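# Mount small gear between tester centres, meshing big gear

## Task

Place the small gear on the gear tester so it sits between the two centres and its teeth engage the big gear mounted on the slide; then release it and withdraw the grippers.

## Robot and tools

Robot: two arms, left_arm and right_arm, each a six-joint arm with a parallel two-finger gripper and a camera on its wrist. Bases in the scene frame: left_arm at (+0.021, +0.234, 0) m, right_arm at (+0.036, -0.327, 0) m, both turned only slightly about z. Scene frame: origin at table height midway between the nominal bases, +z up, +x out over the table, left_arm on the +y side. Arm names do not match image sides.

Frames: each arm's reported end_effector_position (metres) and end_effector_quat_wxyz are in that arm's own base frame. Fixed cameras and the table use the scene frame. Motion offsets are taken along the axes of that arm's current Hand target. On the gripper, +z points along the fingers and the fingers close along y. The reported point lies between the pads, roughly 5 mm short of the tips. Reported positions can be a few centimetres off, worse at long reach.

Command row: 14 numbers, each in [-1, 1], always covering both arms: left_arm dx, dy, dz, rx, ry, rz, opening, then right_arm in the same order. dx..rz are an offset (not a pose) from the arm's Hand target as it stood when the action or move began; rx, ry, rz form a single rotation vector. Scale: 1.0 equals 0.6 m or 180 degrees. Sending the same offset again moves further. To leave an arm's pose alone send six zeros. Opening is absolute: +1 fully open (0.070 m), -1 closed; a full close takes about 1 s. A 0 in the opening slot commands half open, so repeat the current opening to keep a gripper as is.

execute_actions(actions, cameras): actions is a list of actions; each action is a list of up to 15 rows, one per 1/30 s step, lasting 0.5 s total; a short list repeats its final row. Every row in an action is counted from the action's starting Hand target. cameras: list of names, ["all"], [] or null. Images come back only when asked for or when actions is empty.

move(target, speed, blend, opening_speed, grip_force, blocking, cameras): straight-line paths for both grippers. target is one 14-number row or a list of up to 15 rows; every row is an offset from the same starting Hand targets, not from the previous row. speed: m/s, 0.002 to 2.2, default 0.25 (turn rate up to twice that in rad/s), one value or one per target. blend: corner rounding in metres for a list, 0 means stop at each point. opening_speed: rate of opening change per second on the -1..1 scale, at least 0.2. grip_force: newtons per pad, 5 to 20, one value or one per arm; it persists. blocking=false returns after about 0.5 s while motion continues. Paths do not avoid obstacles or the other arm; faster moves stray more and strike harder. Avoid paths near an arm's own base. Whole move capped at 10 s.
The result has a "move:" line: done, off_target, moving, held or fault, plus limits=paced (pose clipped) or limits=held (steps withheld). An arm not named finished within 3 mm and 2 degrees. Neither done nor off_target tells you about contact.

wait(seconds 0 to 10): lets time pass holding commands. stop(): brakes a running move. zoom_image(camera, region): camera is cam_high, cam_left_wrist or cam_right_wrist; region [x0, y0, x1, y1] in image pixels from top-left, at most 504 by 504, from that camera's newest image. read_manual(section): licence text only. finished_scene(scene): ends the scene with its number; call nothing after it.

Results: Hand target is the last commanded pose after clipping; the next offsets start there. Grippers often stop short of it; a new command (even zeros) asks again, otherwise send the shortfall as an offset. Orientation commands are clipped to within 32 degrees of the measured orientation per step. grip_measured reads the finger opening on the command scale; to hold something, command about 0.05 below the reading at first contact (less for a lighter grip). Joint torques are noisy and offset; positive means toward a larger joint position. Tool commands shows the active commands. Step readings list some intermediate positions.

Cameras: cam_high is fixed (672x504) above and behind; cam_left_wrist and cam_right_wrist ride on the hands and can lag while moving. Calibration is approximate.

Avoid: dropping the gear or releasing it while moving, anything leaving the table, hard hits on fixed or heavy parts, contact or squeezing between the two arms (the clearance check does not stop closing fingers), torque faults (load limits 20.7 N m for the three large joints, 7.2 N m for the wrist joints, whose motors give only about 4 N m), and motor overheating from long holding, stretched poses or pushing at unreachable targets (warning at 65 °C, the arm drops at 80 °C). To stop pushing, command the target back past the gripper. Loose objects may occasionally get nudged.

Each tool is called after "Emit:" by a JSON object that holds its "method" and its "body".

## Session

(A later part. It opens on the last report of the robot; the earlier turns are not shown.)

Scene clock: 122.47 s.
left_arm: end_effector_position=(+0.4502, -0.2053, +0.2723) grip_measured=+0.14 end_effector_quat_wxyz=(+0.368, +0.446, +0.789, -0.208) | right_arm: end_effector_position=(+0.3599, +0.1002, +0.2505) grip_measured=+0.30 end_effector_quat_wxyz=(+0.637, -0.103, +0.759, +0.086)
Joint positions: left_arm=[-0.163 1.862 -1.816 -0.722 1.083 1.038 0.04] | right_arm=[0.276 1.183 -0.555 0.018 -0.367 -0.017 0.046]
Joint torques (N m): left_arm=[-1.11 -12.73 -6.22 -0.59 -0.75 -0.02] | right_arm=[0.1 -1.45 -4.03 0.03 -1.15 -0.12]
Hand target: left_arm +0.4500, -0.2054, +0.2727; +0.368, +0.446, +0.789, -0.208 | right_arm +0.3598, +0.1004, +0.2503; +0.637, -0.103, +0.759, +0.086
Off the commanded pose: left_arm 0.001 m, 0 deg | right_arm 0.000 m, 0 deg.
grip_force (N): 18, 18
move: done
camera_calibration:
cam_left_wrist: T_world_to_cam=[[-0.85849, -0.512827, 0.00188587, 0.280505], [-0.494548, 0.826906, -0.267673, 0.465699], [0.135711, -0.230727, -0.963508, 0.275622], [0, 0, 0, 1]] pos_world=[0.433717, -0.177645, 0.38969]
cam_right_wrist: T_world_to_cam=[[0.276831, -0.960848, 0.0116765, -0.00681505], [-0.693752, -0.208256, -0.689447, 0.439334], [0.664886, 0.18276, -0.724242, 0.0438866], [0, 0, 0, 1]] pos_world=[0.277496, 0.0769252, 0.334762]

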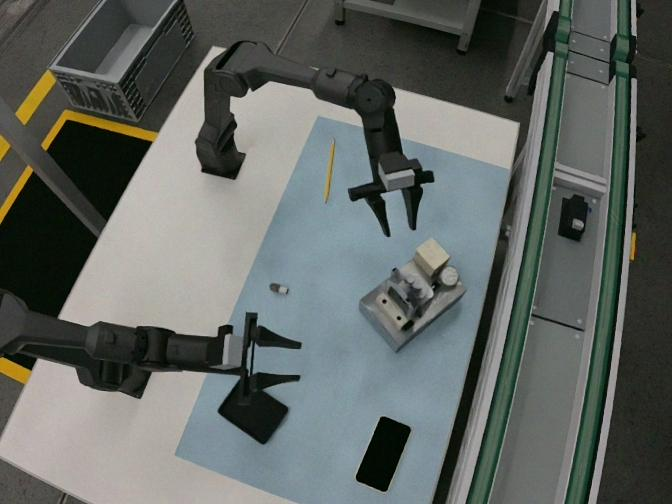

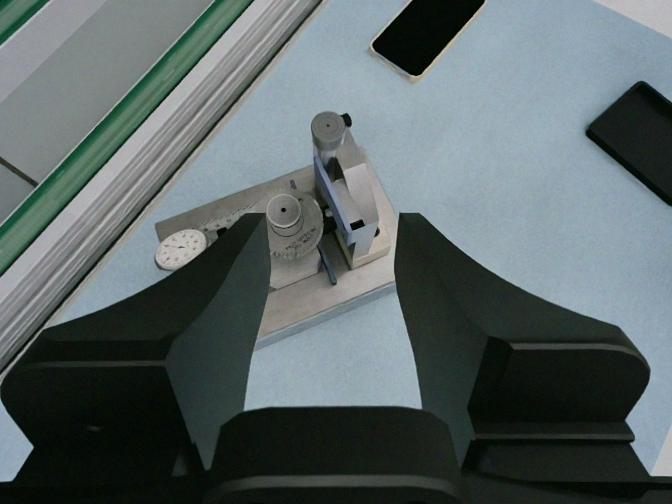

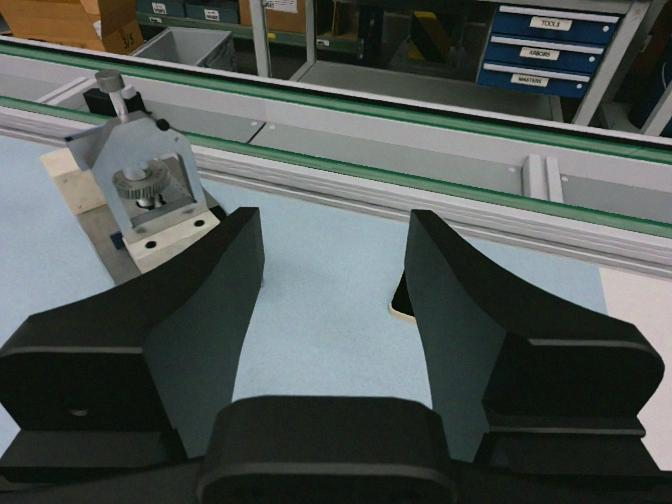

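Emit:
{"method": "move", "body": {"target": [0,0,0,0,0,0,0.14,0.267,0.336,-0.0725,0.065,0.441,0.077,0.14], "speed": 0.35, "cameras": ["cam_right_wrist"]}}

Emit:
{"method": "zoom_image", "body": {"camera": "cam_right_wrist", "region": [260, 80, 420, 240]}}

Scene clock: 136.13 s.
left_arm: end_effector_position=(+0.4501, -0.2052, +0.2725) grip_measured=+0.14 end_effector_quat_wxyz=(+0.368, +0.446, +0.789, -0.208) | right_arm: end_effector_position=(+0.2379, +0.2760, +0.0992) grip_measured=+0.14 end_effector_quat_wxyz=(+0.007, +0.011, +1.000, +0.007)
Joint positions: left_arm=[-0.163 1.861 -1.815 -0.722 1.082 1.038 0.04] | right_arm=[0.86 1.855 -1.43 -0.001 1.213 0.882 0.04]
Joint torques (N m): left_arm=[-1.19 -12.81 -5.27 -0.71 -0.75 0.16] | right_arm=[-0.1 -6.11 -3.64 -0.18 0 -0.04]
Hand target: left_arm +0.4500, -0.2054, +0.2727; +0.368, +0.446, +0.789, -0.208 | right_arm +0.2382, +0.2759, +0.0999; +0.001, +0.011, +1.000, -0.001
Off the commanded pose: left_arm 0.000 m, 0 deg | right_arm 0.001 m, 1 deg.
joint sent to its limit (right arm) — joint 5 (wrist pitch), upper limit. The joint targets still meet the commanded pose.
grip_force (N): 18, 18
move: done
camera_calibration:
cam_right_wrist: T_world_to_cam=[[-0.00878135, -0.999676, -0.0238944, 0.279813], [-0.812338, -0.00680275, 0.583147, 0.133462], [-0.583121, 0.0245312, -0.812015, 0.332626], [0, 0, 0, 1]] pos_world=[0.304834, 0.272471, 0.198955]
Images, in order (width x height): cam_right_wrist 672x504.

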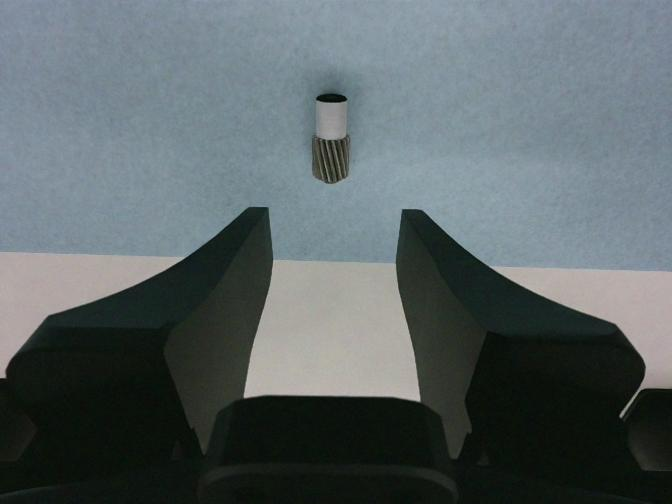

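Scaled by 3.150 from the camera's 672x504 image, which has a finer 960x720 frame.

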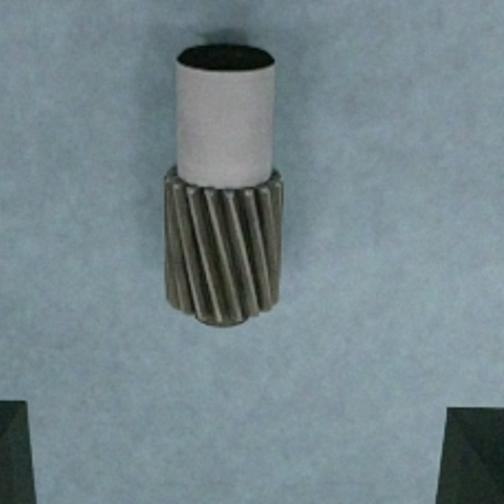

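Emit:
{"method": "move", "body": {"target": [[0,0,0,0,0,0,0.14,0.0075,0.0067,0.125,0,0,0,0.14],[0,0,0,0,0,0,0.14,0.0075,0.0067,0.150,0,0,0,0.14],[0,0,0,0,0,0,0.14,0.0075,0.0067,0.150,0,0,0,-0.75]], "speed": [0.15,0.04,0.1], "blend": [0.005,0,0], "opening_speed": 0.7, "cameras": ["cam_right_wrist"]}}

Emit:
{"method": "zoom_image", "body": {"camera": "cam_right_wrist", "region": [280, 150, 400, 290]}}

Scene clock: 141.63 s.
left_arm: end_effector_position=(+0.4501, -0.2052, +0.2725) grip_measured=+0.14 end_effector_quat_wxyz=(+0.368, +0.446, +0.789, -0.208) | right_arm: end_effector_position=(+0.2339, +0.2797, +0.0097) grip_measured=-0.50 end_effector_quat_wxyz=(+0.000, +0.011, +1.000, -0.001)
Joint positions: left_arm=[-0.163 1.861 -1.815 -0.722 1.082 1.038 0.04] | right_arm=[0.875 1.994 -1.262 -0.002 0.927 0.899 0.018]
Joint torques (N m): left_arm=[-1.2 -12.81 -5.3 -0.7 -0.74 0.16] | right_arm=[0.36 -6.53 -4.31 -0.1 0.07 0.13]
Hand target: left_arm +0.4500, -0.2054, +0.2727; +0.368, +0.446, +0.789, -0.208 | right_arm +0.2339, +0.2799, +0.0099; +0.001, +0.011, +1.000, -0.001
Off the commanded pose: left_arm 0.000 m, 0 deg | right_arm 0.000 m, 0 deg.
grip_force (N): 18, 18
move: done
camera_calibration:
cam_right_wrist: T_world_to_cam=[[-0.00983394, -0.999921, -0.00777069, 0.281529], [-0.804651, 0.00329938, 0.593739, 0.177628], [-0.593667, 0.0120915, -0.80462, 0.263294], [0, 0, 0, 1]] pos_world=[0.302006, 0.277738, 0.108575]
Images, in order (width x height): cam_right_wrist 672x504.

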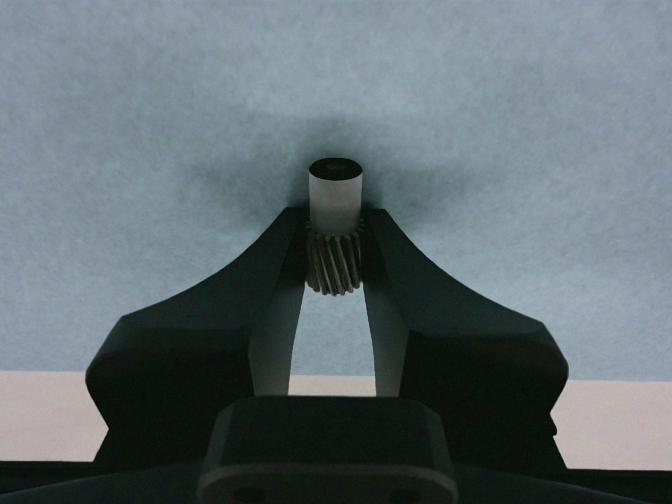

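Scaled by 3.600 from the camera's 672x504 image, which has a finer 960x720 frame.

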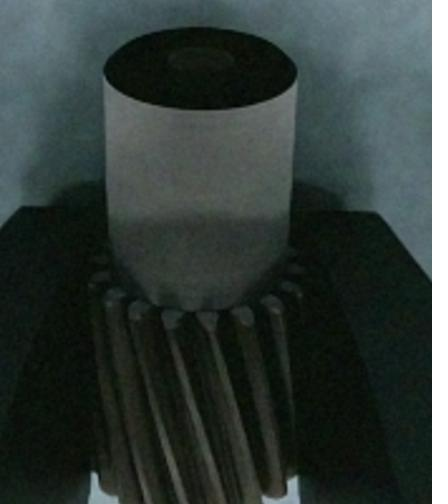

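Emit:
{"method": "move", "body": {"target": [[0,0,0,0,0,0,0.14,0,0,-0.13,0,0,0,-0.75],[0,0,0,0,0,0,0.14,-0.312,-0.145,-0.25,-0.2565,-0.451,-0.2565,-0.75]], "speed": [0.15,0.3], "blend": [0.03,0], "cameras": ["cam_right_wrist","cam_left_wrist"]}}

Emit:
{"method": "zoom_image", "body": {"camera": "cam_right_wrist", "region": [210, 0, 460, 300]}}

Scene clock: 148.53 s.
left_arm: end_effector_position=(+0.4501, -0.2052, +0.2725) grip_measured=+0.14 end_effector_quat_wxyz=(+0.368, +0.446, +0.789, -0.208) | right_arm: end_effector_position=(+0.4194, +0.1890, +0.1608) grip_measured=-0.50 end_effector_quat_wxyz=(+0.608, -0.346, +0.634, +0.329)
Joint positions: left_arm=[-0.163 1.861 -1.815 -0.722 1.082 1.038 0.04] | right_arm=[0.01 1.964 -0.881 -1.084 -1.227 0.497 0.018]
Joint torques (N m): left_arm=[-1.18 -12.81 -5.32 -0.7 -0.72 0.16] | right_arm=[1.47 -5.45 -2.38 0.34 -1.03 0.18]
Hand target: left_arm +0.4500, -0.2054, +0.2727; +0.368, +0.446, +0.789, -0.208 | right_arm +0.4189, +0.1890, +0.1603; +0.619, -0.344, +0.618, +0.342
Off the commanded pose: left_arm 0.000 m, 0 deg | right_arm 0.001 m, 3 deg.
joint sent to its limit (right arm) — joint 5 (wrist pitch), lower limit. The joint targets are off in orientation, not in position.
grip_force (N): 18, 18
move: off_target (right_arm)
camera_calibration:
cam_left_wrist: T_world_to_cam=[[-0.858196, -0.513321, 0.00132966, 0.280336], [-0.494838, 0.826601, -0.268076, 0.465857], [0.13651, -0.23072, -0.963397, 0.275357], [0, 0, 0, 1]] pos_world=[0.433518, -0.177646, 0.389791]
cam_right_wrist: T_world_to_cam=[[0.844234, -0.535709, 0.0168693, -0.256108], [-0.325822, -0.537952, -0.777462, 0.359431], [0.425569, 0.650864, -0.628703, -0.0802349], [0, 0, 0, 1]] pos_world=[0.367472, 0.108379, 0.233321]
Images, in order (width x height): cam_left_wrist 672x504, cam_right_wrist 672x504.

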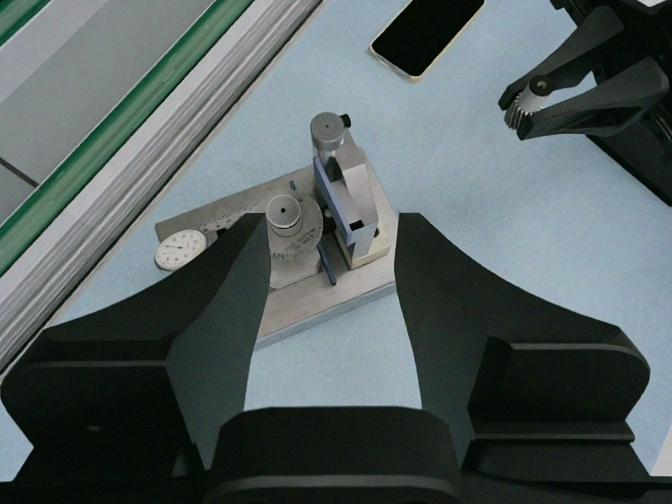

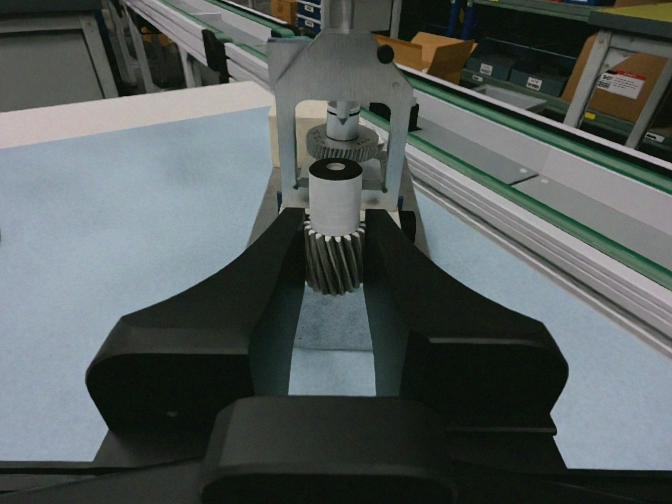

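Scaled by 1.680 from the camera's 672x504 image, which has a finer 960x720 frame.

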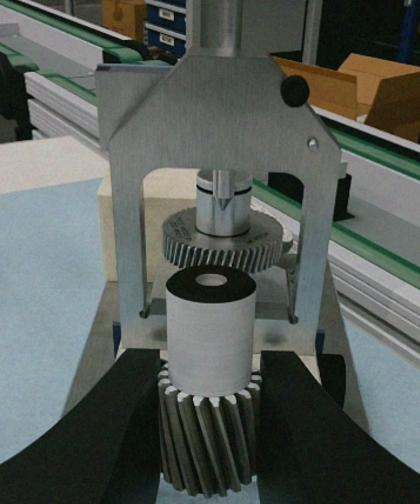

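Emit:
{"method": "move", "body": {"target": [-0.006,0.0037,0.1517,0,0,0,0.14,0,0,0,0,0,0,-0.75], "speed": 0.12, "cameras": ["cam_right_wrist","cam_left_wrist"]}}

Emit:
{"method": "zoom_image", "body": {"camera": "cam_left_wrist", "region": [220, 120, 440, 330]}}

Emit:
{"method": "zoom_image", "body": {"camera": "cam_right_wrist", "region": [210, 0, 460, 200]}}

Scene clock: 156.30 s.
left_arm: end_effector_position=(+0.4891, -0.2667, +0.2168) grip_measured=+0.14 end_effector_quat_wxyz=(+0.368, +0.446, +0.789, -0.208) | right_arm: end_effector_position=(+0.4192, +0.1890, +0.1606) grip_measured=-0.50 end_effector_quat_wxyz=(+0.608, -0.346, +0.634, +0.329)
Joint positions: left_arm=[-0.292 2.064 -1.912 -0.707 0.917 1.006 0.04] | right_arm=[0.01 1.964 -0.88 -1.084 -1.227 0.498 0.018]
Joint torques (N m): left_arm=[0.01 -14.87 -7.42 -0.6 -0.45 0.08] | right_arm=[1.4 -6.12 -2.57 0.41 -1.13 0.16]
Hand target: left_arm +0.4891, -0.2660, +0.2171; +0.368, +0.446, +0.789, -0.208 | right_arm +0.4189, +0.1890, +0.1603; +0.619, -0.343, +0.618, +0.342
Off the commanded pose: left_arm 0.001 m, 0 deg | right_arm 0.000 m, 3 deg.
joint sent to its limit (right arm) — joint 5 (wrist pitch), lower limit. The joint targets are off in orientation, not in position.
grip_force (N): 18, 18
move: off_target (right_arm)
camera_calibration:
cam_left_wrist: T_world_to_cam=[[-0.858417, -0.512951, 0.00160381, 0.282514], [-0.494425, 0.826574, -0.268921, 0.520976], [0.136617, -0.231639, -0.963161, 0.20188], [0, 0, 0, 1]] pos_world=[0.472518, -0.238947, 0.334091]
cam_right_wrist: T_world_to_cam=[[0.844251, -0.535731, 0.0152169, -0.255722], [-0.327114, -0.53757, -0.777184, 0.359643], [0.424542, 0.651161, -0.629089, -0.0799262], [0, 0, 0, 1]] pos_world=[0.36747, 0.10838, 0.233119]
Images, in order (width x height): cam_left_wrist 672x504, cam_right_wrist 672x504.

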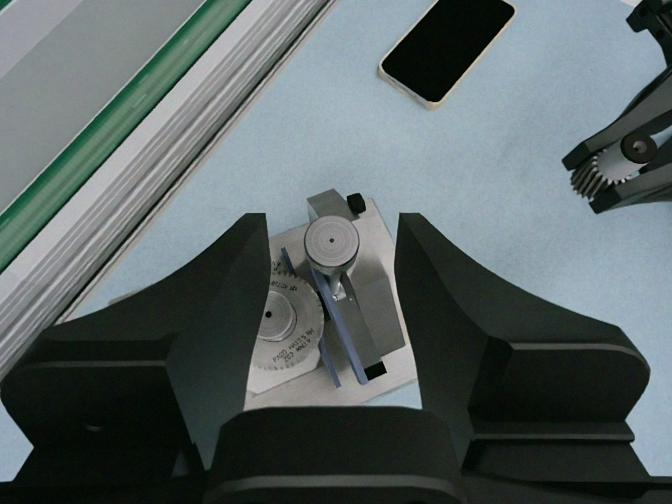

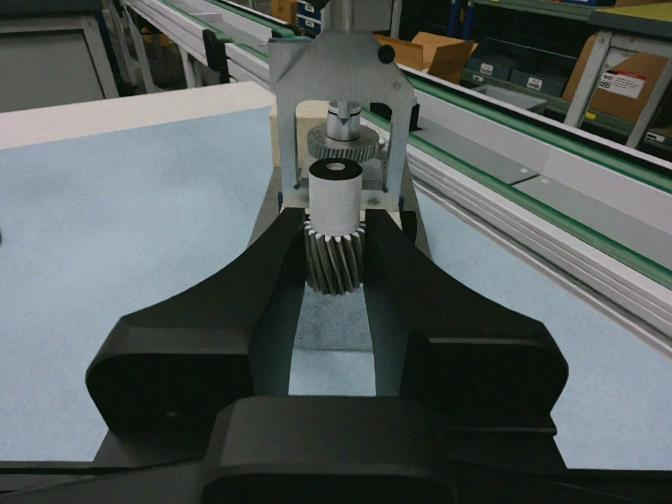

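Scaled by 2.291 from the camera's 672x504 image, which has a finer 960x720 frame.

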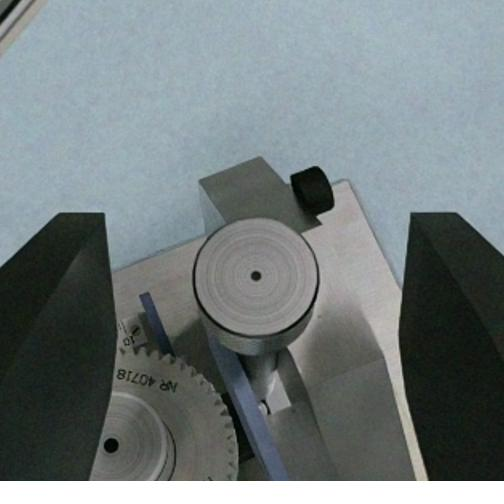

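Scaled by 2.016 from the camera's 672x504 image, which has a finer 960x720 frame.

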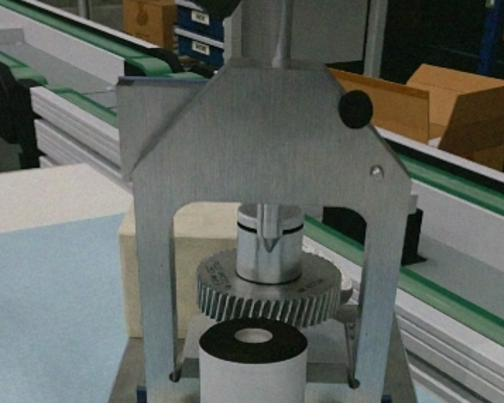

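Emit:
{"method": "move", "body": {"target": [0,0,0,0,0,0,-0.85,0,0,0,0,0,0,-0.75], "opening_speed": 0.7, "cameras": ["cam_left_wrist"]}}

Scene clock: 159.00 s.
left_arm: end_effector_position=(+0.4891, -0.2663, +0.2172) grip_measured=-0.55 end_effector_quat_wxyz=(+0.368, +0.446, +0.789, -0.208) | right_arm: end_effector_position=(+0.4192, +0.1890, +0.1606) grip_measured=-0.50 end_effector_quat_wxyz=(+0.608, -0.346, +0.634, +0.329)
Joint positions: left_arm=[-0.292 2.063 -1.912 -0.707 0.918 1.006 0.016] | right_arm=[0.01 1.964 -0.88 -1.084 -1.227 0.498 0.018]
Joint torques (N m): left_arm=[0.16 -14.93 -5.22 -0.62 -0.52 0.15] | right_arm=[1.4 -6.09 -2.57 0.4 -1.13 0.14]
Hand target: left_arm +0.4891, -0.2660, +0.2171; +0.368, +0.446, +0.789, -0.208 | right_arm +0.4189, +0.1890, +0.1603; +0.619, -0.343, +0.618, +0.342
Off the commanded pose: left_arm 0.000 m, 0 deg | right_arm 0.000 m, 3 deg.
joint sent to its limit (right arm) — joint 5 (wrist pitch), lower limit. The joint targets are off in orientation, not in position.
grip_force (N): 18, 18
move: off_target (right_arm)
camera_calibration:
cam_left_wrist: T_world_to_cam=[[-0.858265, -0.513204, 0.00155867, 0.282515], [-0.494635, 0.826393, -0.269094, 0.520817], [0.136812, -0.231725, -0.963113, 0.202243], [0, 0, 0, 1]] pos_world=[0.472418, -0.238547, 0.334491]
Images, in order (width x height): cam_left_wrist 672x504.

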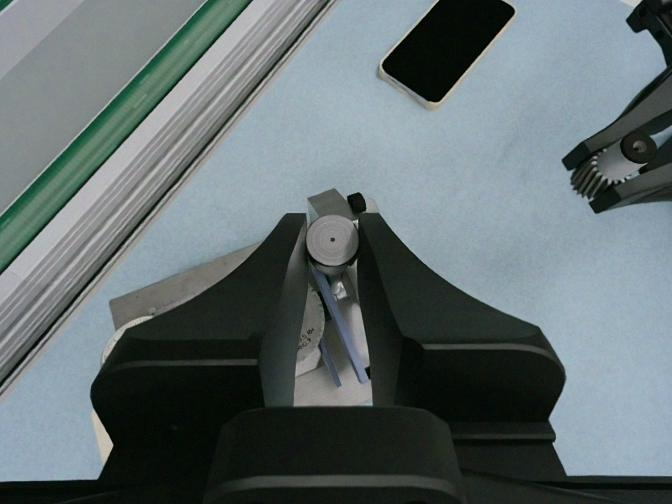

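Emit:
{"method": "move", "body": {"target": [-0.0153,0,-0.0129,0,0,0,-0.85,0,0,0,0,0,0,-0.75], "speed": 0.03, "cameras": ["cam_right_wrist"]}}

Emit:
{"method": "zoom_image", "body": {"camera": "cam_right_wrist", "region": [210, 0, 460, 200]}}

Scene clock: 160.77 s.
left_arm: end_effector_position=(+0.4889, -0.2660, +0.2282) grip_measured=-0.55 end_effector_quat_wxyz=(+0.367, +0.446, +0.789, -0.208) | right_arm: end_effector_position=(+0.4192, +0.1890, +0.1606) grip_measured=-0.50 end_effector_quat_wxyz=(+0.608, -0.346, +0.634, +0.329)
Joint positions: left_arm=[-0.292 2.066 -1.963 -0.682 0.956 0.966 0.016] | right_arm=[0.01 1.964 -0.88 -1.084 -1.227 0.498 0.018]
Joint torques (N m): left_arm=[0.34 -19.62 -10 -1.07 -0.36 0.14] | right_arm=[1.43 -6.23 -2.6 0.4 -1.14 0.13]
Hand target: left_arm +0.4891, -0.2660, +0.2291; +0.368, +0.446, +0.789, -0.208 | right_arm +0.4189, +0.1890, +0.1603; +0.619, -0.343, +0.618, +0.342
Off the commanded pose: left_arm 0.001 m, 0 deg | right_arm 0.000 m, 3 deg.
joint sent to its limit (right arm) — joint 5 (wrist pitch), lower limit. The joint targets are off in orientation, not in position.
grip_force (N): 18, 18
move: off_target (right_arm)
camera_calibration:
cam_right_wrist: T_world_to_cam=[[0.844251, -0.535731, 0.0152169, -0.255722], [-0.327114, -0.53757, -0.777184, 0.359643], [0.424542, 0.651161, -0.629089, -0.0799262], [0, 0, 0, 1]] pos_world=[0.36747, 0.10838, 0.233119]
Images, in order (width x height): cam_right_wrist 672x504.

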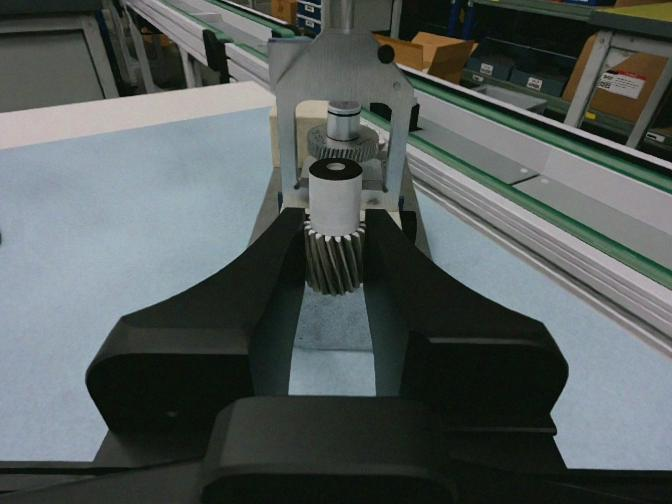

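Scaled by 2.016 from the camera's 672x504 image, which has a finer 960x720 frame.

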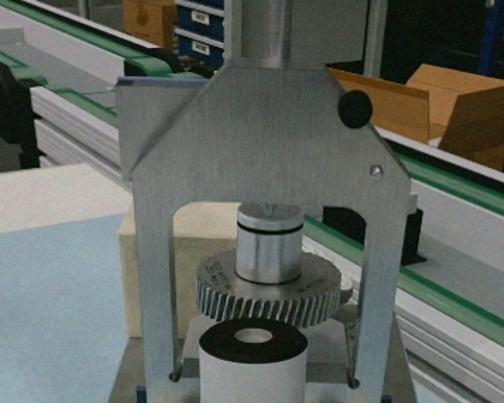

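Emit:
{"method": "move", "body": {"target": [[0.0153,0,0.0129,0,0,0,-0.85,0,0,0,0,0,0,-0.75],[0.0153,0,0.0129,0,0,0,0.14,0,0,0,0,0,0,-0.75],[0.0153,0,-0.1538,0,0,0,0.14,0,0,0,0,0,0,-0.75],[0.276,-0.109,-0.072,-0.133,-0.218,-0.048,0.14,0.0347,-0.002,0.158,0,0,0,-0.75]], "speed": [0.04,0.1,0.2,0.3], "blend": [0,0,0.02,0], "opening_speed": 0.8, "cameras": ["cam_right_wrist","cam_left_wrist"]}}

Emit:
{"method": "zoom_image", "body": {"camera": "cam_left_wrist", "region": [240, 0, 480, 200]}}

Emit:
{"method": "zoom_image", "body": {"camera": "cam_right_wrist", "region": [210, 50, 460, 250]}}

Scene clock: 172.03 s.
left_arm: end_effector_position=(+0.3606, -0.1803, +0.1297) grip_measured=+0.14 end_effector_quat_wxyz=(+0.438, +0.319, +0.802, -0.252) | right_arm: end_effector_position=(+0.4703, +0.2692, +0.1395) grip_measured=-0.50 end_effector_quat_wxyz=(+0.619, -0.344, +0.618, +0.342)
Joint positions: left_arm=[-0.118 1.619 -0.729 -1.741 0.673 2.096 0.04] | right_arm=[0.226 2.196 -1.168 -0.893 -1.143 0.473 0.018]
Joint torques (N m): left_arm=[0.16 -7.33 -6.68 -0.56 0.72 -0.02] | right_arm=[-0.15 -6.83 -2.98 0.25 -1.15 0.15]
Hand target: left_arm +0.3611, -0.1804, +0.1299; +0.664, +0.214, +0.685, -0.209 | right_arm +0.4702, +0.2687, +0.1395; +0.619, -0.344, +0.618, +0.342
Off the commanded pose: left_arm 0.000 m, 34 deg; orientation clipped | right_arm 0.000 m, 0 deg.
joint sent to its limit (left arm) — joint 4 (forearm roll), lower limit; joint 6 (wrist roll), upper limit. The joint targets are off in orientation, not in position.
grip_force (N): 18, 18
move: off_target (left_arm); limits=paced
camera_calibration:
cam_left_wrist: T_world_to_cam=[[-0.734497, -0.667049, 0.124742, 0.128214], [-0.644662, 0.628448, -0.435276, 0.402683], [0.211956, -0.400125, -0.891614, 0.0887573], [0, 0, 0, 1]] pos_world=[0.334954, -0.132026, 0.238422]
cam_right_wrist: T_world_to_cam=[[0.853371, -0.521057, 0.0160216, -0.263846], [-0.29868, -0.513897, -0.804177, 0.387063], [0.427256, 0.681476, -0.594174, -0.181398], [0, 0, 0, 1]] pos_world=[0.41827, 0.18505, 0.207712]
Images, in order (width x height): cam_left_wrist 672x504, cam_right_wrist 672x504.

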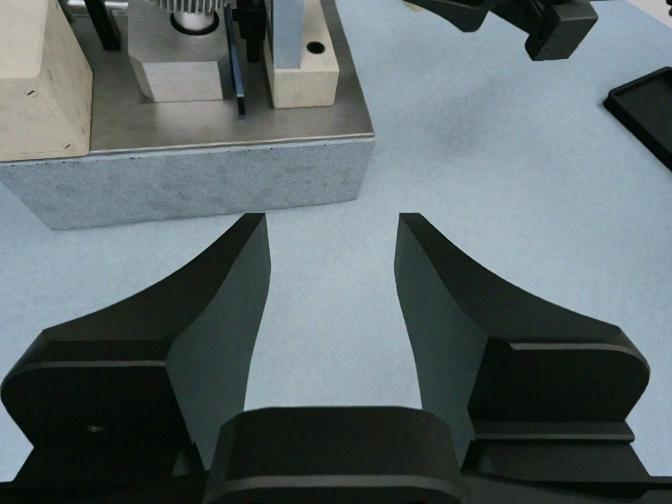

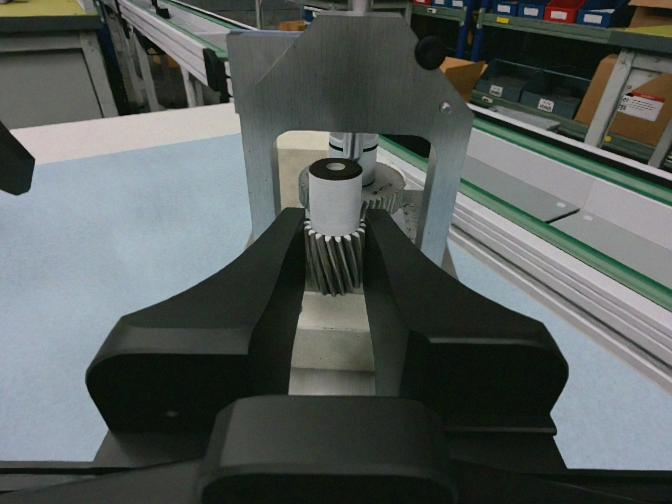

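Scaled by 2.100 from the camera's 672x504 image, which has a finer 960x720 frame.

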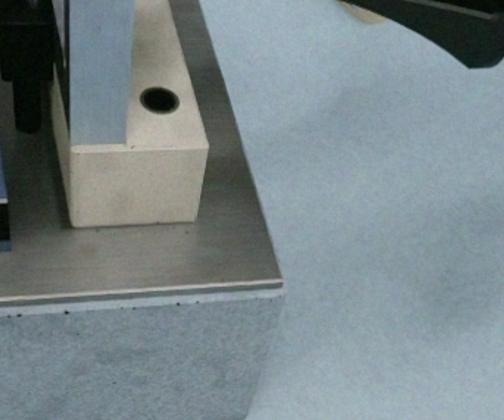

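Scaled by 2.016 from the camera's 672x504 image, which has a finer 960x720 frame.

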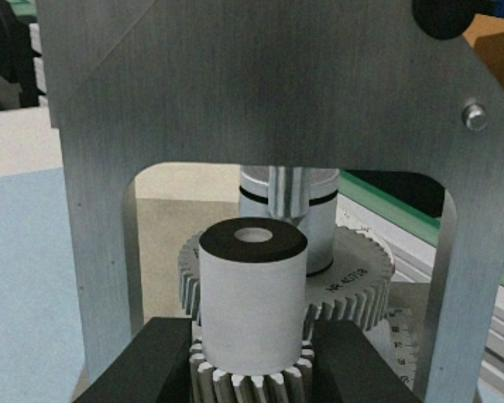

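Emit:
{"method": "move", "body": {"target": [[-0.117,0,0,-0.056,0.267,-0.026,0.14,0,-0.01,0,0,0,0,-0.75],[0,0,0,0,0,0,0.14,0,-0.01,0,0,0,0,-0.75]], "speed": 0.3, "cameras": ["cam_right_wrist","cam_left_wrist"]}}

Emit:
{"method": "zoom_image", "body": {"camera": "cam_left_wrist", "region": [240, 0, 480, 200]}}

Emit:
{"method": "zoom_image", "body": {"camera": "cam_right_wrist", "region": [210, 50, 460, 250]}}

Scene clock: 184.07 s.
left_arm: end_effector_position=(+0.3607, -0.1804, +0.1294) grip_measured=+0.14 end_effector_quat_wxyz=(+0.639, +0.221, +0.709, -0.201) | right_arm: end_effector_position=(+0.4752, +0.2658, +0.1397) grip_measured=-0.50 end_effector_quat_wxyz=(+0.619, -0.344, +0.618, +0.342)
Joint positions: left_arm=[-0.295 1.803 -0.402 0.331 -1.224 -0.086 0.04] | right_arm=[0.214 2.206 -1.188 -0.908 -1.142 0.488 0.018]
Joint torques (N m): left_arm=[-0.39 -8.85 -4.64 -0.24 -1.16 -0.06] | right_arm=[1.02 -6.14 -3.68 0.25 -1.02 0.06]
Hand target: left_arm +0.3611, -0.1804, +0.1299; +0.664, +0.214, +0.685, -0.209 | right_arm +0.4753, +0.2655, +0.1395; +0.619, -0.343, +0.618, +0.342
Off the commanded pose: left_arm 0.001 m, 4 deg | right_arm 0.000 m, 0 deg.
joint sent to its limit (left arm) — joint 5 (wrist pitch), lower limit. The joint targets are off in orientation, not in position.
grip_force (N): 18, 18
move: off_target (left_arm)
camera_calibration:
cam_left_wrist: T_world_to_cam=[[-0.573158, -0.819444, 0.0015196, 0.0585629], [-0.531001, 0.369994, -0.762327, 0.357329], [0.624122, -0.437741, -0.64719, -0.0986723], [0, 0, 0, 1]] pos_world=[0.284892, -0.127413, 0.208453]
cam_right_wrist: T_world_to_cam=[[0.853206, -0.521348, 0.0153601, -0.269593], [-0.298962, -0.51297, -0.804664, 0.386862], [0.427389, 0.681952, -0.593532, -0.181323], [0, 0, 0, 1]] pos_world=[0.423171, 0.181551, 0.207814]
Images, in order (width x height): cam_left_wrist 672x504, cam_right_wrist 672x504.

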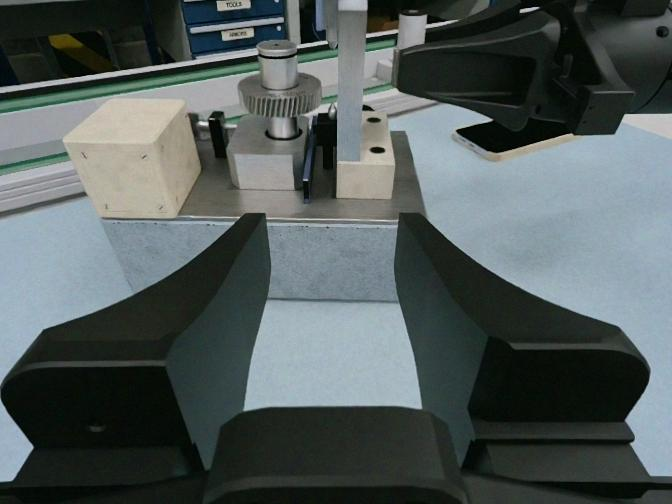

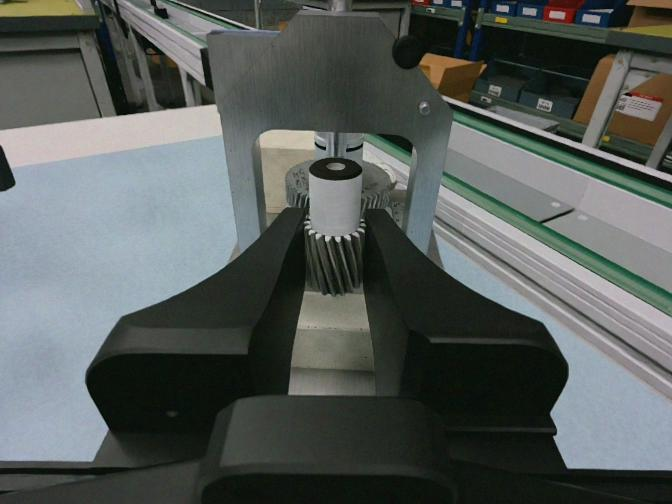

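Scaled by 2.100 from the camera's 672x504 image, which has a finer 960x720 frame.

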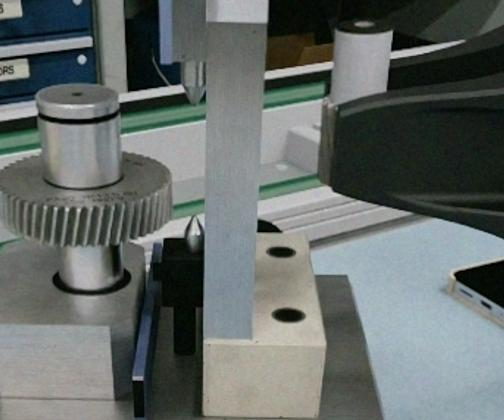

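Scaled by 2.016 from the camera's 672x504 image, which has a finer 960x720 frame.

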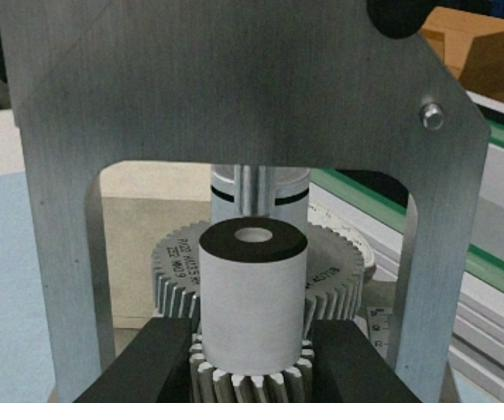

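Emit:
{"method": "move", "body": {"target": [[-0.256,0.057,0.1323,0.1275,0.2095,0.0493,0.14,0,0,0,0,0,0,-0.75],[-0.153,0.0043,0.252,0.1275,0.2095,0.0493,0.14,0,0,0,0,0,0,-0.75],[-0.153,0.0043,0.252,0.1275,0.2095,0.0493,-0.85,0,0,0,0,0,0,-0.75],[-0.1768,0.0043,0.2512,0.1275,0.2095,0.0493,-0.85,0,0,0,0,0,0,-0.75]], "speed": [0.4,0.12,0.1,0.03], "blend": [0.01,0,0,0], "opening_speed": 0.8, "cameras": ["cam_right_wrist","cam_left_wrist"]}}

Emit:
{"method": "zoom_image", "body": {"camera": "cam_right_wrist", "region": [210, 50, 460, 250]}}

Scene clock: 201.90 s.
left_arm: end_effector_position=(+0.4885, -0.2664, +0.2304) grip_measured=-0.55 end_effector_quat_wxyz=(+0.506, +0.393, +0.726, -0.249) | right_arm: end_effector_position=(+0.4752, +0.2658, +0.1397) grip_measured=-0.50 end_effector_quat_wxyz=(+0.619, -0.344, +0.618, +0.342)
Joint positions: left_arm=[-0.26 1.938 -1.515 1.749 -0.649 -1.461 0.016] | right_arm=[0.214 2.206 -1.188 -0.908 -1.142 0.488 0.018]
Joint torques (N m): left_arm=[10.14 -17.85 -13.73 -0.07 4.88 -0.05] | right_arm=[1.37 -6.95 -2.99 0.38 -1.15 -0.07]
Hand target: left_arm +0.4890, -0.2659, +0.2313; +0.368, +0.446, +0.789, -0.208 | right_arm +0.4753, +0.2655, +0.1395; +0.619, -0.343, +0.618, +0.342
Off the commanded pose: left_arm 0.001 m, 19 deg | right_arm 0.000 m, 0 deg.
joint sent to its limit (left arm) — joint 4 (forearm roll), upper limit. The joint targets are off in orientation, not in position.
grip_force (N): 18, 18
move: off_target (left_arm); target 3's new opening was sent with left_arm's hand 0.001 m and 18 deg from that target
camera_calibration:
cam_left_wrist: T_world_to_cam=[[-0.824426, -0.564823, -0.0360088, 0.260347], [-0.45073, 0.693709, -0.561793, 0.534779], [0.342293, -0.446926, -0.826494, 0.0258601], [0, 0, 0, 1]] pos_world=[0.446826, -0.212373, 0.331183]
cam_right_wrist: T_world_to_cam=[[0.853206, -0.521348, 0.0153601, -0.269593], [-0.298962, -0.51297, -0.804664, 0.386862], [0.427389, 0.681952, -0.593532, -0.181323], [0, 0, 0, 1]] pos_world=[0.423171, 0.181551, 0.207814]
Images, in order (width x height): cam_left_wrist 672x504, cam_right_wrist 672x504.

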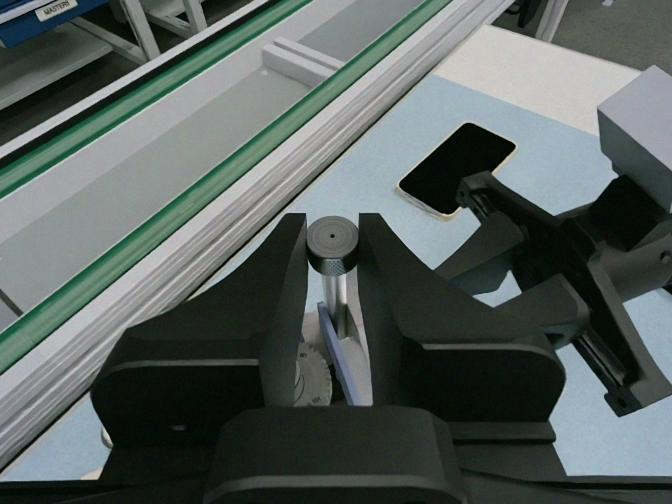

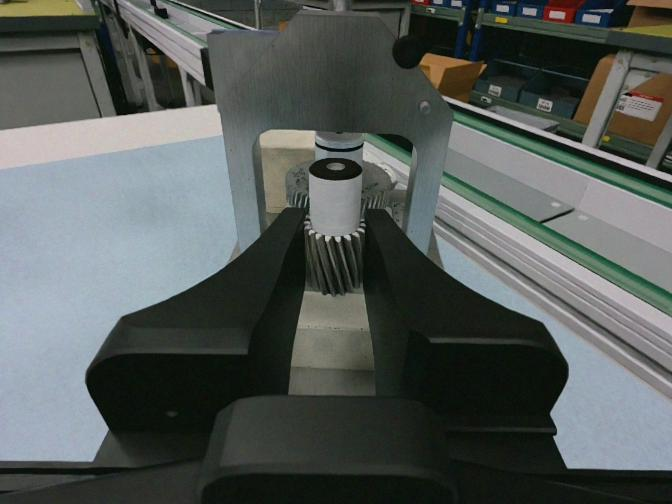

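Scaled by 2.016 from the camera's 672x504 image, which has a finer 960x720 frame.

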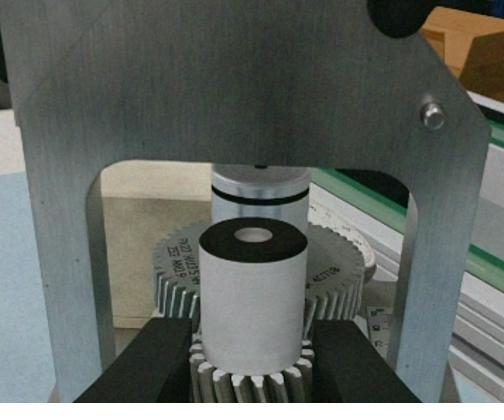

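Emit:
{"method": "move", "body": {"target": [0,0,0,-0.023,-0.1037,0,-0.85,0.0142,0,0,0,0,0,-0.75], "speed": 0.05}}

Scene clock: 204.00 s.
left_arm: end_effector_position=(+0.4884, -0.2663, +0.2321) grip_measured=-0.55 end_effector_quat_wxyz=(+0.507, +0.393, +0.725, -0.250) | right_arm: end_effector_position=(+0.4752, +0.2659, +0.1308) grip_measured=-0.50 end_effector_quat_wxyz=(+0.619, -0.344, +0.618, +0.342)
Joint positions: left_arm=[-0.258 1.937 -1.518 1.749 -0.654 -1.461 0.016] | right_arm=[0.214 2.229 -1.187 -0.9 -1.156 0.468 0.018]
Joint torques (N m): left_arm=[10.09 -14.9 -13.31 -0.07 4.88 -0.06] | right_arm=[1.24 -6.47 -3.34 0.36 -1.1 -0.04]
Hand target: left_arm +0.4890, -0.2659, +0.2313; +0.507, +0.393, +0.726, -0.249 | right_arm +0.4753, +0.2655, +0.1310; +0.619, -0.343, +0.618, +0.342
Off the commanded pose: left_arm 0.001 m, 0 deg | right_arm 0.000 m, 0 deg.
joint sent to its limit (left arm) — joint 4 (forearm roll), upper limit. The joint targets still meet the commanded pose.
grip_force (N): 18, 18
move: done

Emit:
{"method": "move", "body": {"target": [0,0,0,0,0,0,-0.85,0,0,0.055,0,0,0,-0.75], "speed": 0.06, "cameras": ["cam_right_wrist"]}}

Emit:
{"method": "zoom_image", "body": {"camera": "cam_right_wrist", "region": [210, 50, 460, 250]}}

Scene clock: 205.90 s.
left_arm: end_effector_position=(+0.4883, -0.2664, +0.2316) grip_measured=-0.55 end_effector_quat_wxyz=(+0.507, +0.393, +0.725, -0.250) | right_arm: end_effector_position=(+0.4929, +0.2940, +0.1311) grip_measured=-0.50 end_effector_quat_wxyz=(+0.619, -0.344, +0.618, +0.342)
Joint positions: left_arm=[-0.258 1.938 -1.518 1.749 -0.655 -1.461 0.016] | right_arm=[0.275 2.285 -1.313 -0.866 -1.083 0.501 0.018]
Joint torques (N m): left_arm=[8.59 -14.43 -11.4 -0.08 4.88 -0.06] | right_arm=[-0.29 -6.87 -3.11 0.3 -1.13 0.08]
Hand target: left_arm +0.4890, -0.2659, +0.2313; +0.507, +0.393, +0.726, -0.249 | right_arm +0.4928, +0.2935, +0.1310; +0.619, -0.343, +0.618, +0.342
Off the commanded pose: left_arm 0.001 m, 0 deg | right_arm 0.000 m, 0 deg.
joint sent to its limit (left arm) — joint 4 (forearm roll), upper limit. The joint targets still meet the commanded pose.
grip_force (N): 18, 18
move: done
camera_calibration:
cam_right_wrist: T_world_to_cam=[[0.853256, -0.521258, 0.0156399, -0.269906], [-0.299094, -0.513718, -0.804137, 0.399939], [0.427198, 0.681457, -0.594238, -0.212904], [0, 0, 0, 1]] pos_world=[0.44087, 0.20985, 0.199312]
Images, in order (width x height): cam_right_wrist 672x504.

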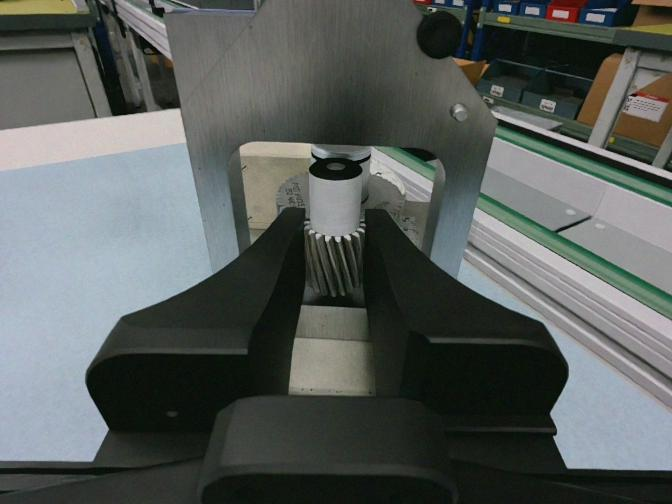

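Scaled by 2.016 from the camera's 672x504 image, which has a finer 960x720 frame.

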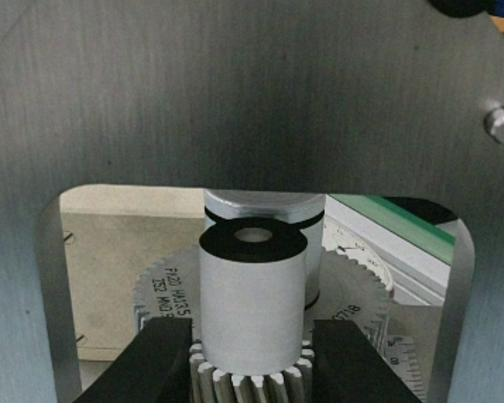

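Emit:
{"method": "move", "body": {"target": [0,0,0,0,0,0,-0.85,0,0,0.0163,0,0,0,-0.75], "speed": 0.03, "cameras": ["cam_right_wrist","cam_left_wrist"]}}

Emit:
{"method": "zoom_image", "body": {"camera": "cam_right_wrist", "region": [210, 50, 460, 250]}}

Emit:
{"method": "zoom_image", "body": {"camera": "cam_left_wrist", "region": [220, 220, 440, 420]}}

Scene clock: 208.17 s.
left_arm: end_effector_position=(+0.4883, -0.2664, +0.2316) grip_measured=-0.55 end_effector_quat_wxyz=(+0.507, +0.393, +0.725, -0.250) | right_arm: end_effector_position=(+0.4984, +0.3014, +0.1310) grip_measured=-0.50 end_effector_quat_wxyz=(+0.619, -0.343, +0.618, +0.342)
Joint positions: left_arm=[-0.258 1.938 -1.518 1.749 -0.655 -1.461 0.016] | right_arm=[0.29 2.303 -1.353 -0.859 -1.061 0.512 0.018]
Joint torques (N m): left_arm=[7.96 -14.97 -11.14 -0.07 4.88 -0.04] | right_arm=[2.27 -6.13 -3.63 0.13 -0.88 0.13]
Hand target: left_arm +0.4890, -0.2659, +0.2313; +0.507, +0.393, +0.726, -0.249 | right_arm +0.4980, +0.3018, +0.1310; +0.619, -0.343, +0.618, +0.342
Off the commanded pose: left_arm 0.001 m, 0 deg | right_arm 0.001 m, 0 deg.
joint sent to its limit (left arm) — joint 4 (forearm roll), upper limit. The joint targets still meet the commanded pose.
grip_force (N): 18, 18
move: done
camera_calibration:
cam_left_wrist: T_world_to_cam=[[-0.826427, -0.561908, -0.035739, 0.26189], [-0.447523, 0.694061, -0.563917, 0.534438], [0.341675, -0.450042, -0.825058, 0.0259939], [0, 0, 0, 1]] pos_world=[0.446725, -0.212077, 0.332185]
cam_right_wrist: T_world_to_cam=[[0.852417, -0.522635, 0.0154117, -0.269887], [-0.300265, -0.513438, -0.80388, 0.405736], [0.428049, 0.680613, -0.594592, -0.220507], [0, 0, 0, 1]] pos_world=[0.446272, 0.217347, 0.199211]
Images, in order (width x height): cam_left_wrist 672x504, cam_right_wrist 672x504.

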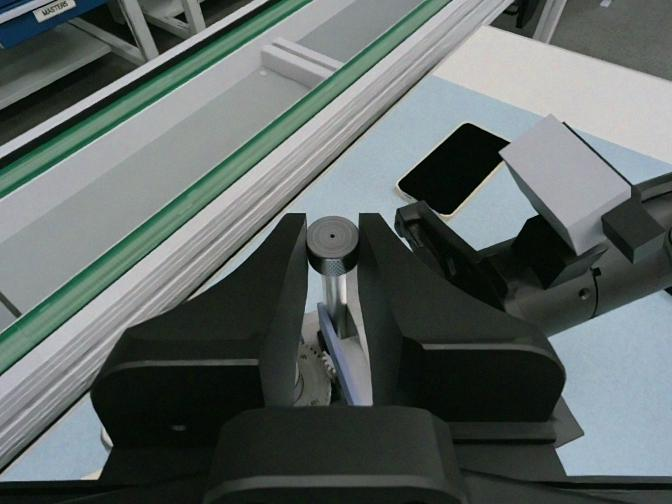

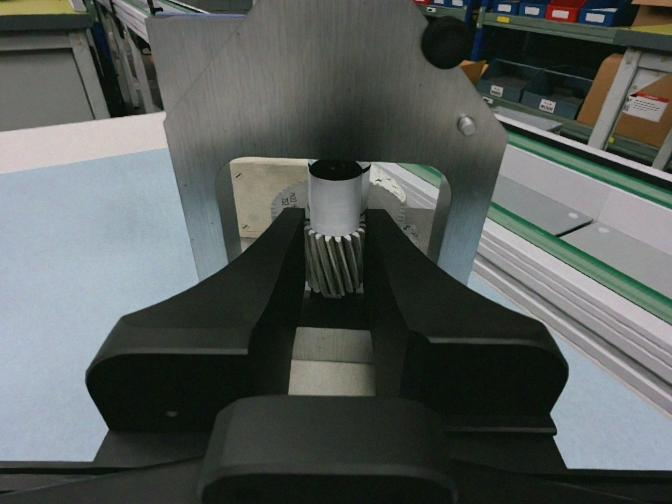

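Scaled by 2.016 from the camera's 672x504 image, which has a finer 960x720 frame.

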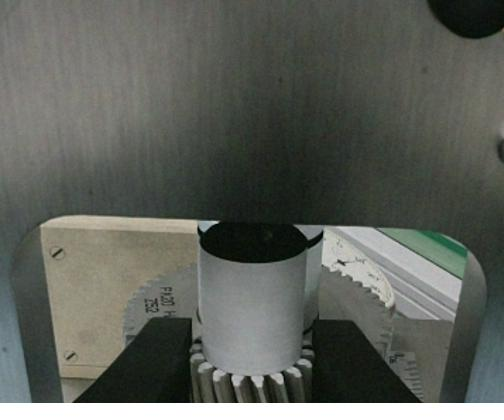

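Scaled by 2.291 from the camera's 672x504 image, which has a finer 960x720 frame.

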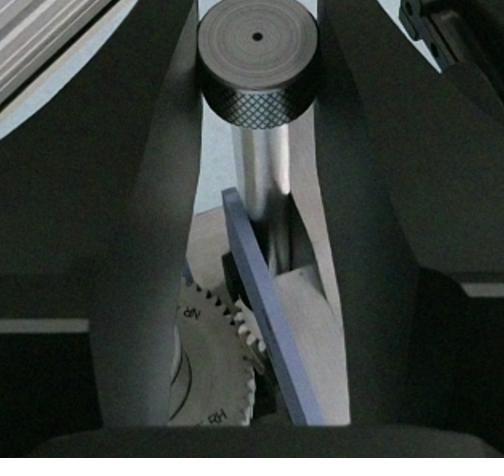

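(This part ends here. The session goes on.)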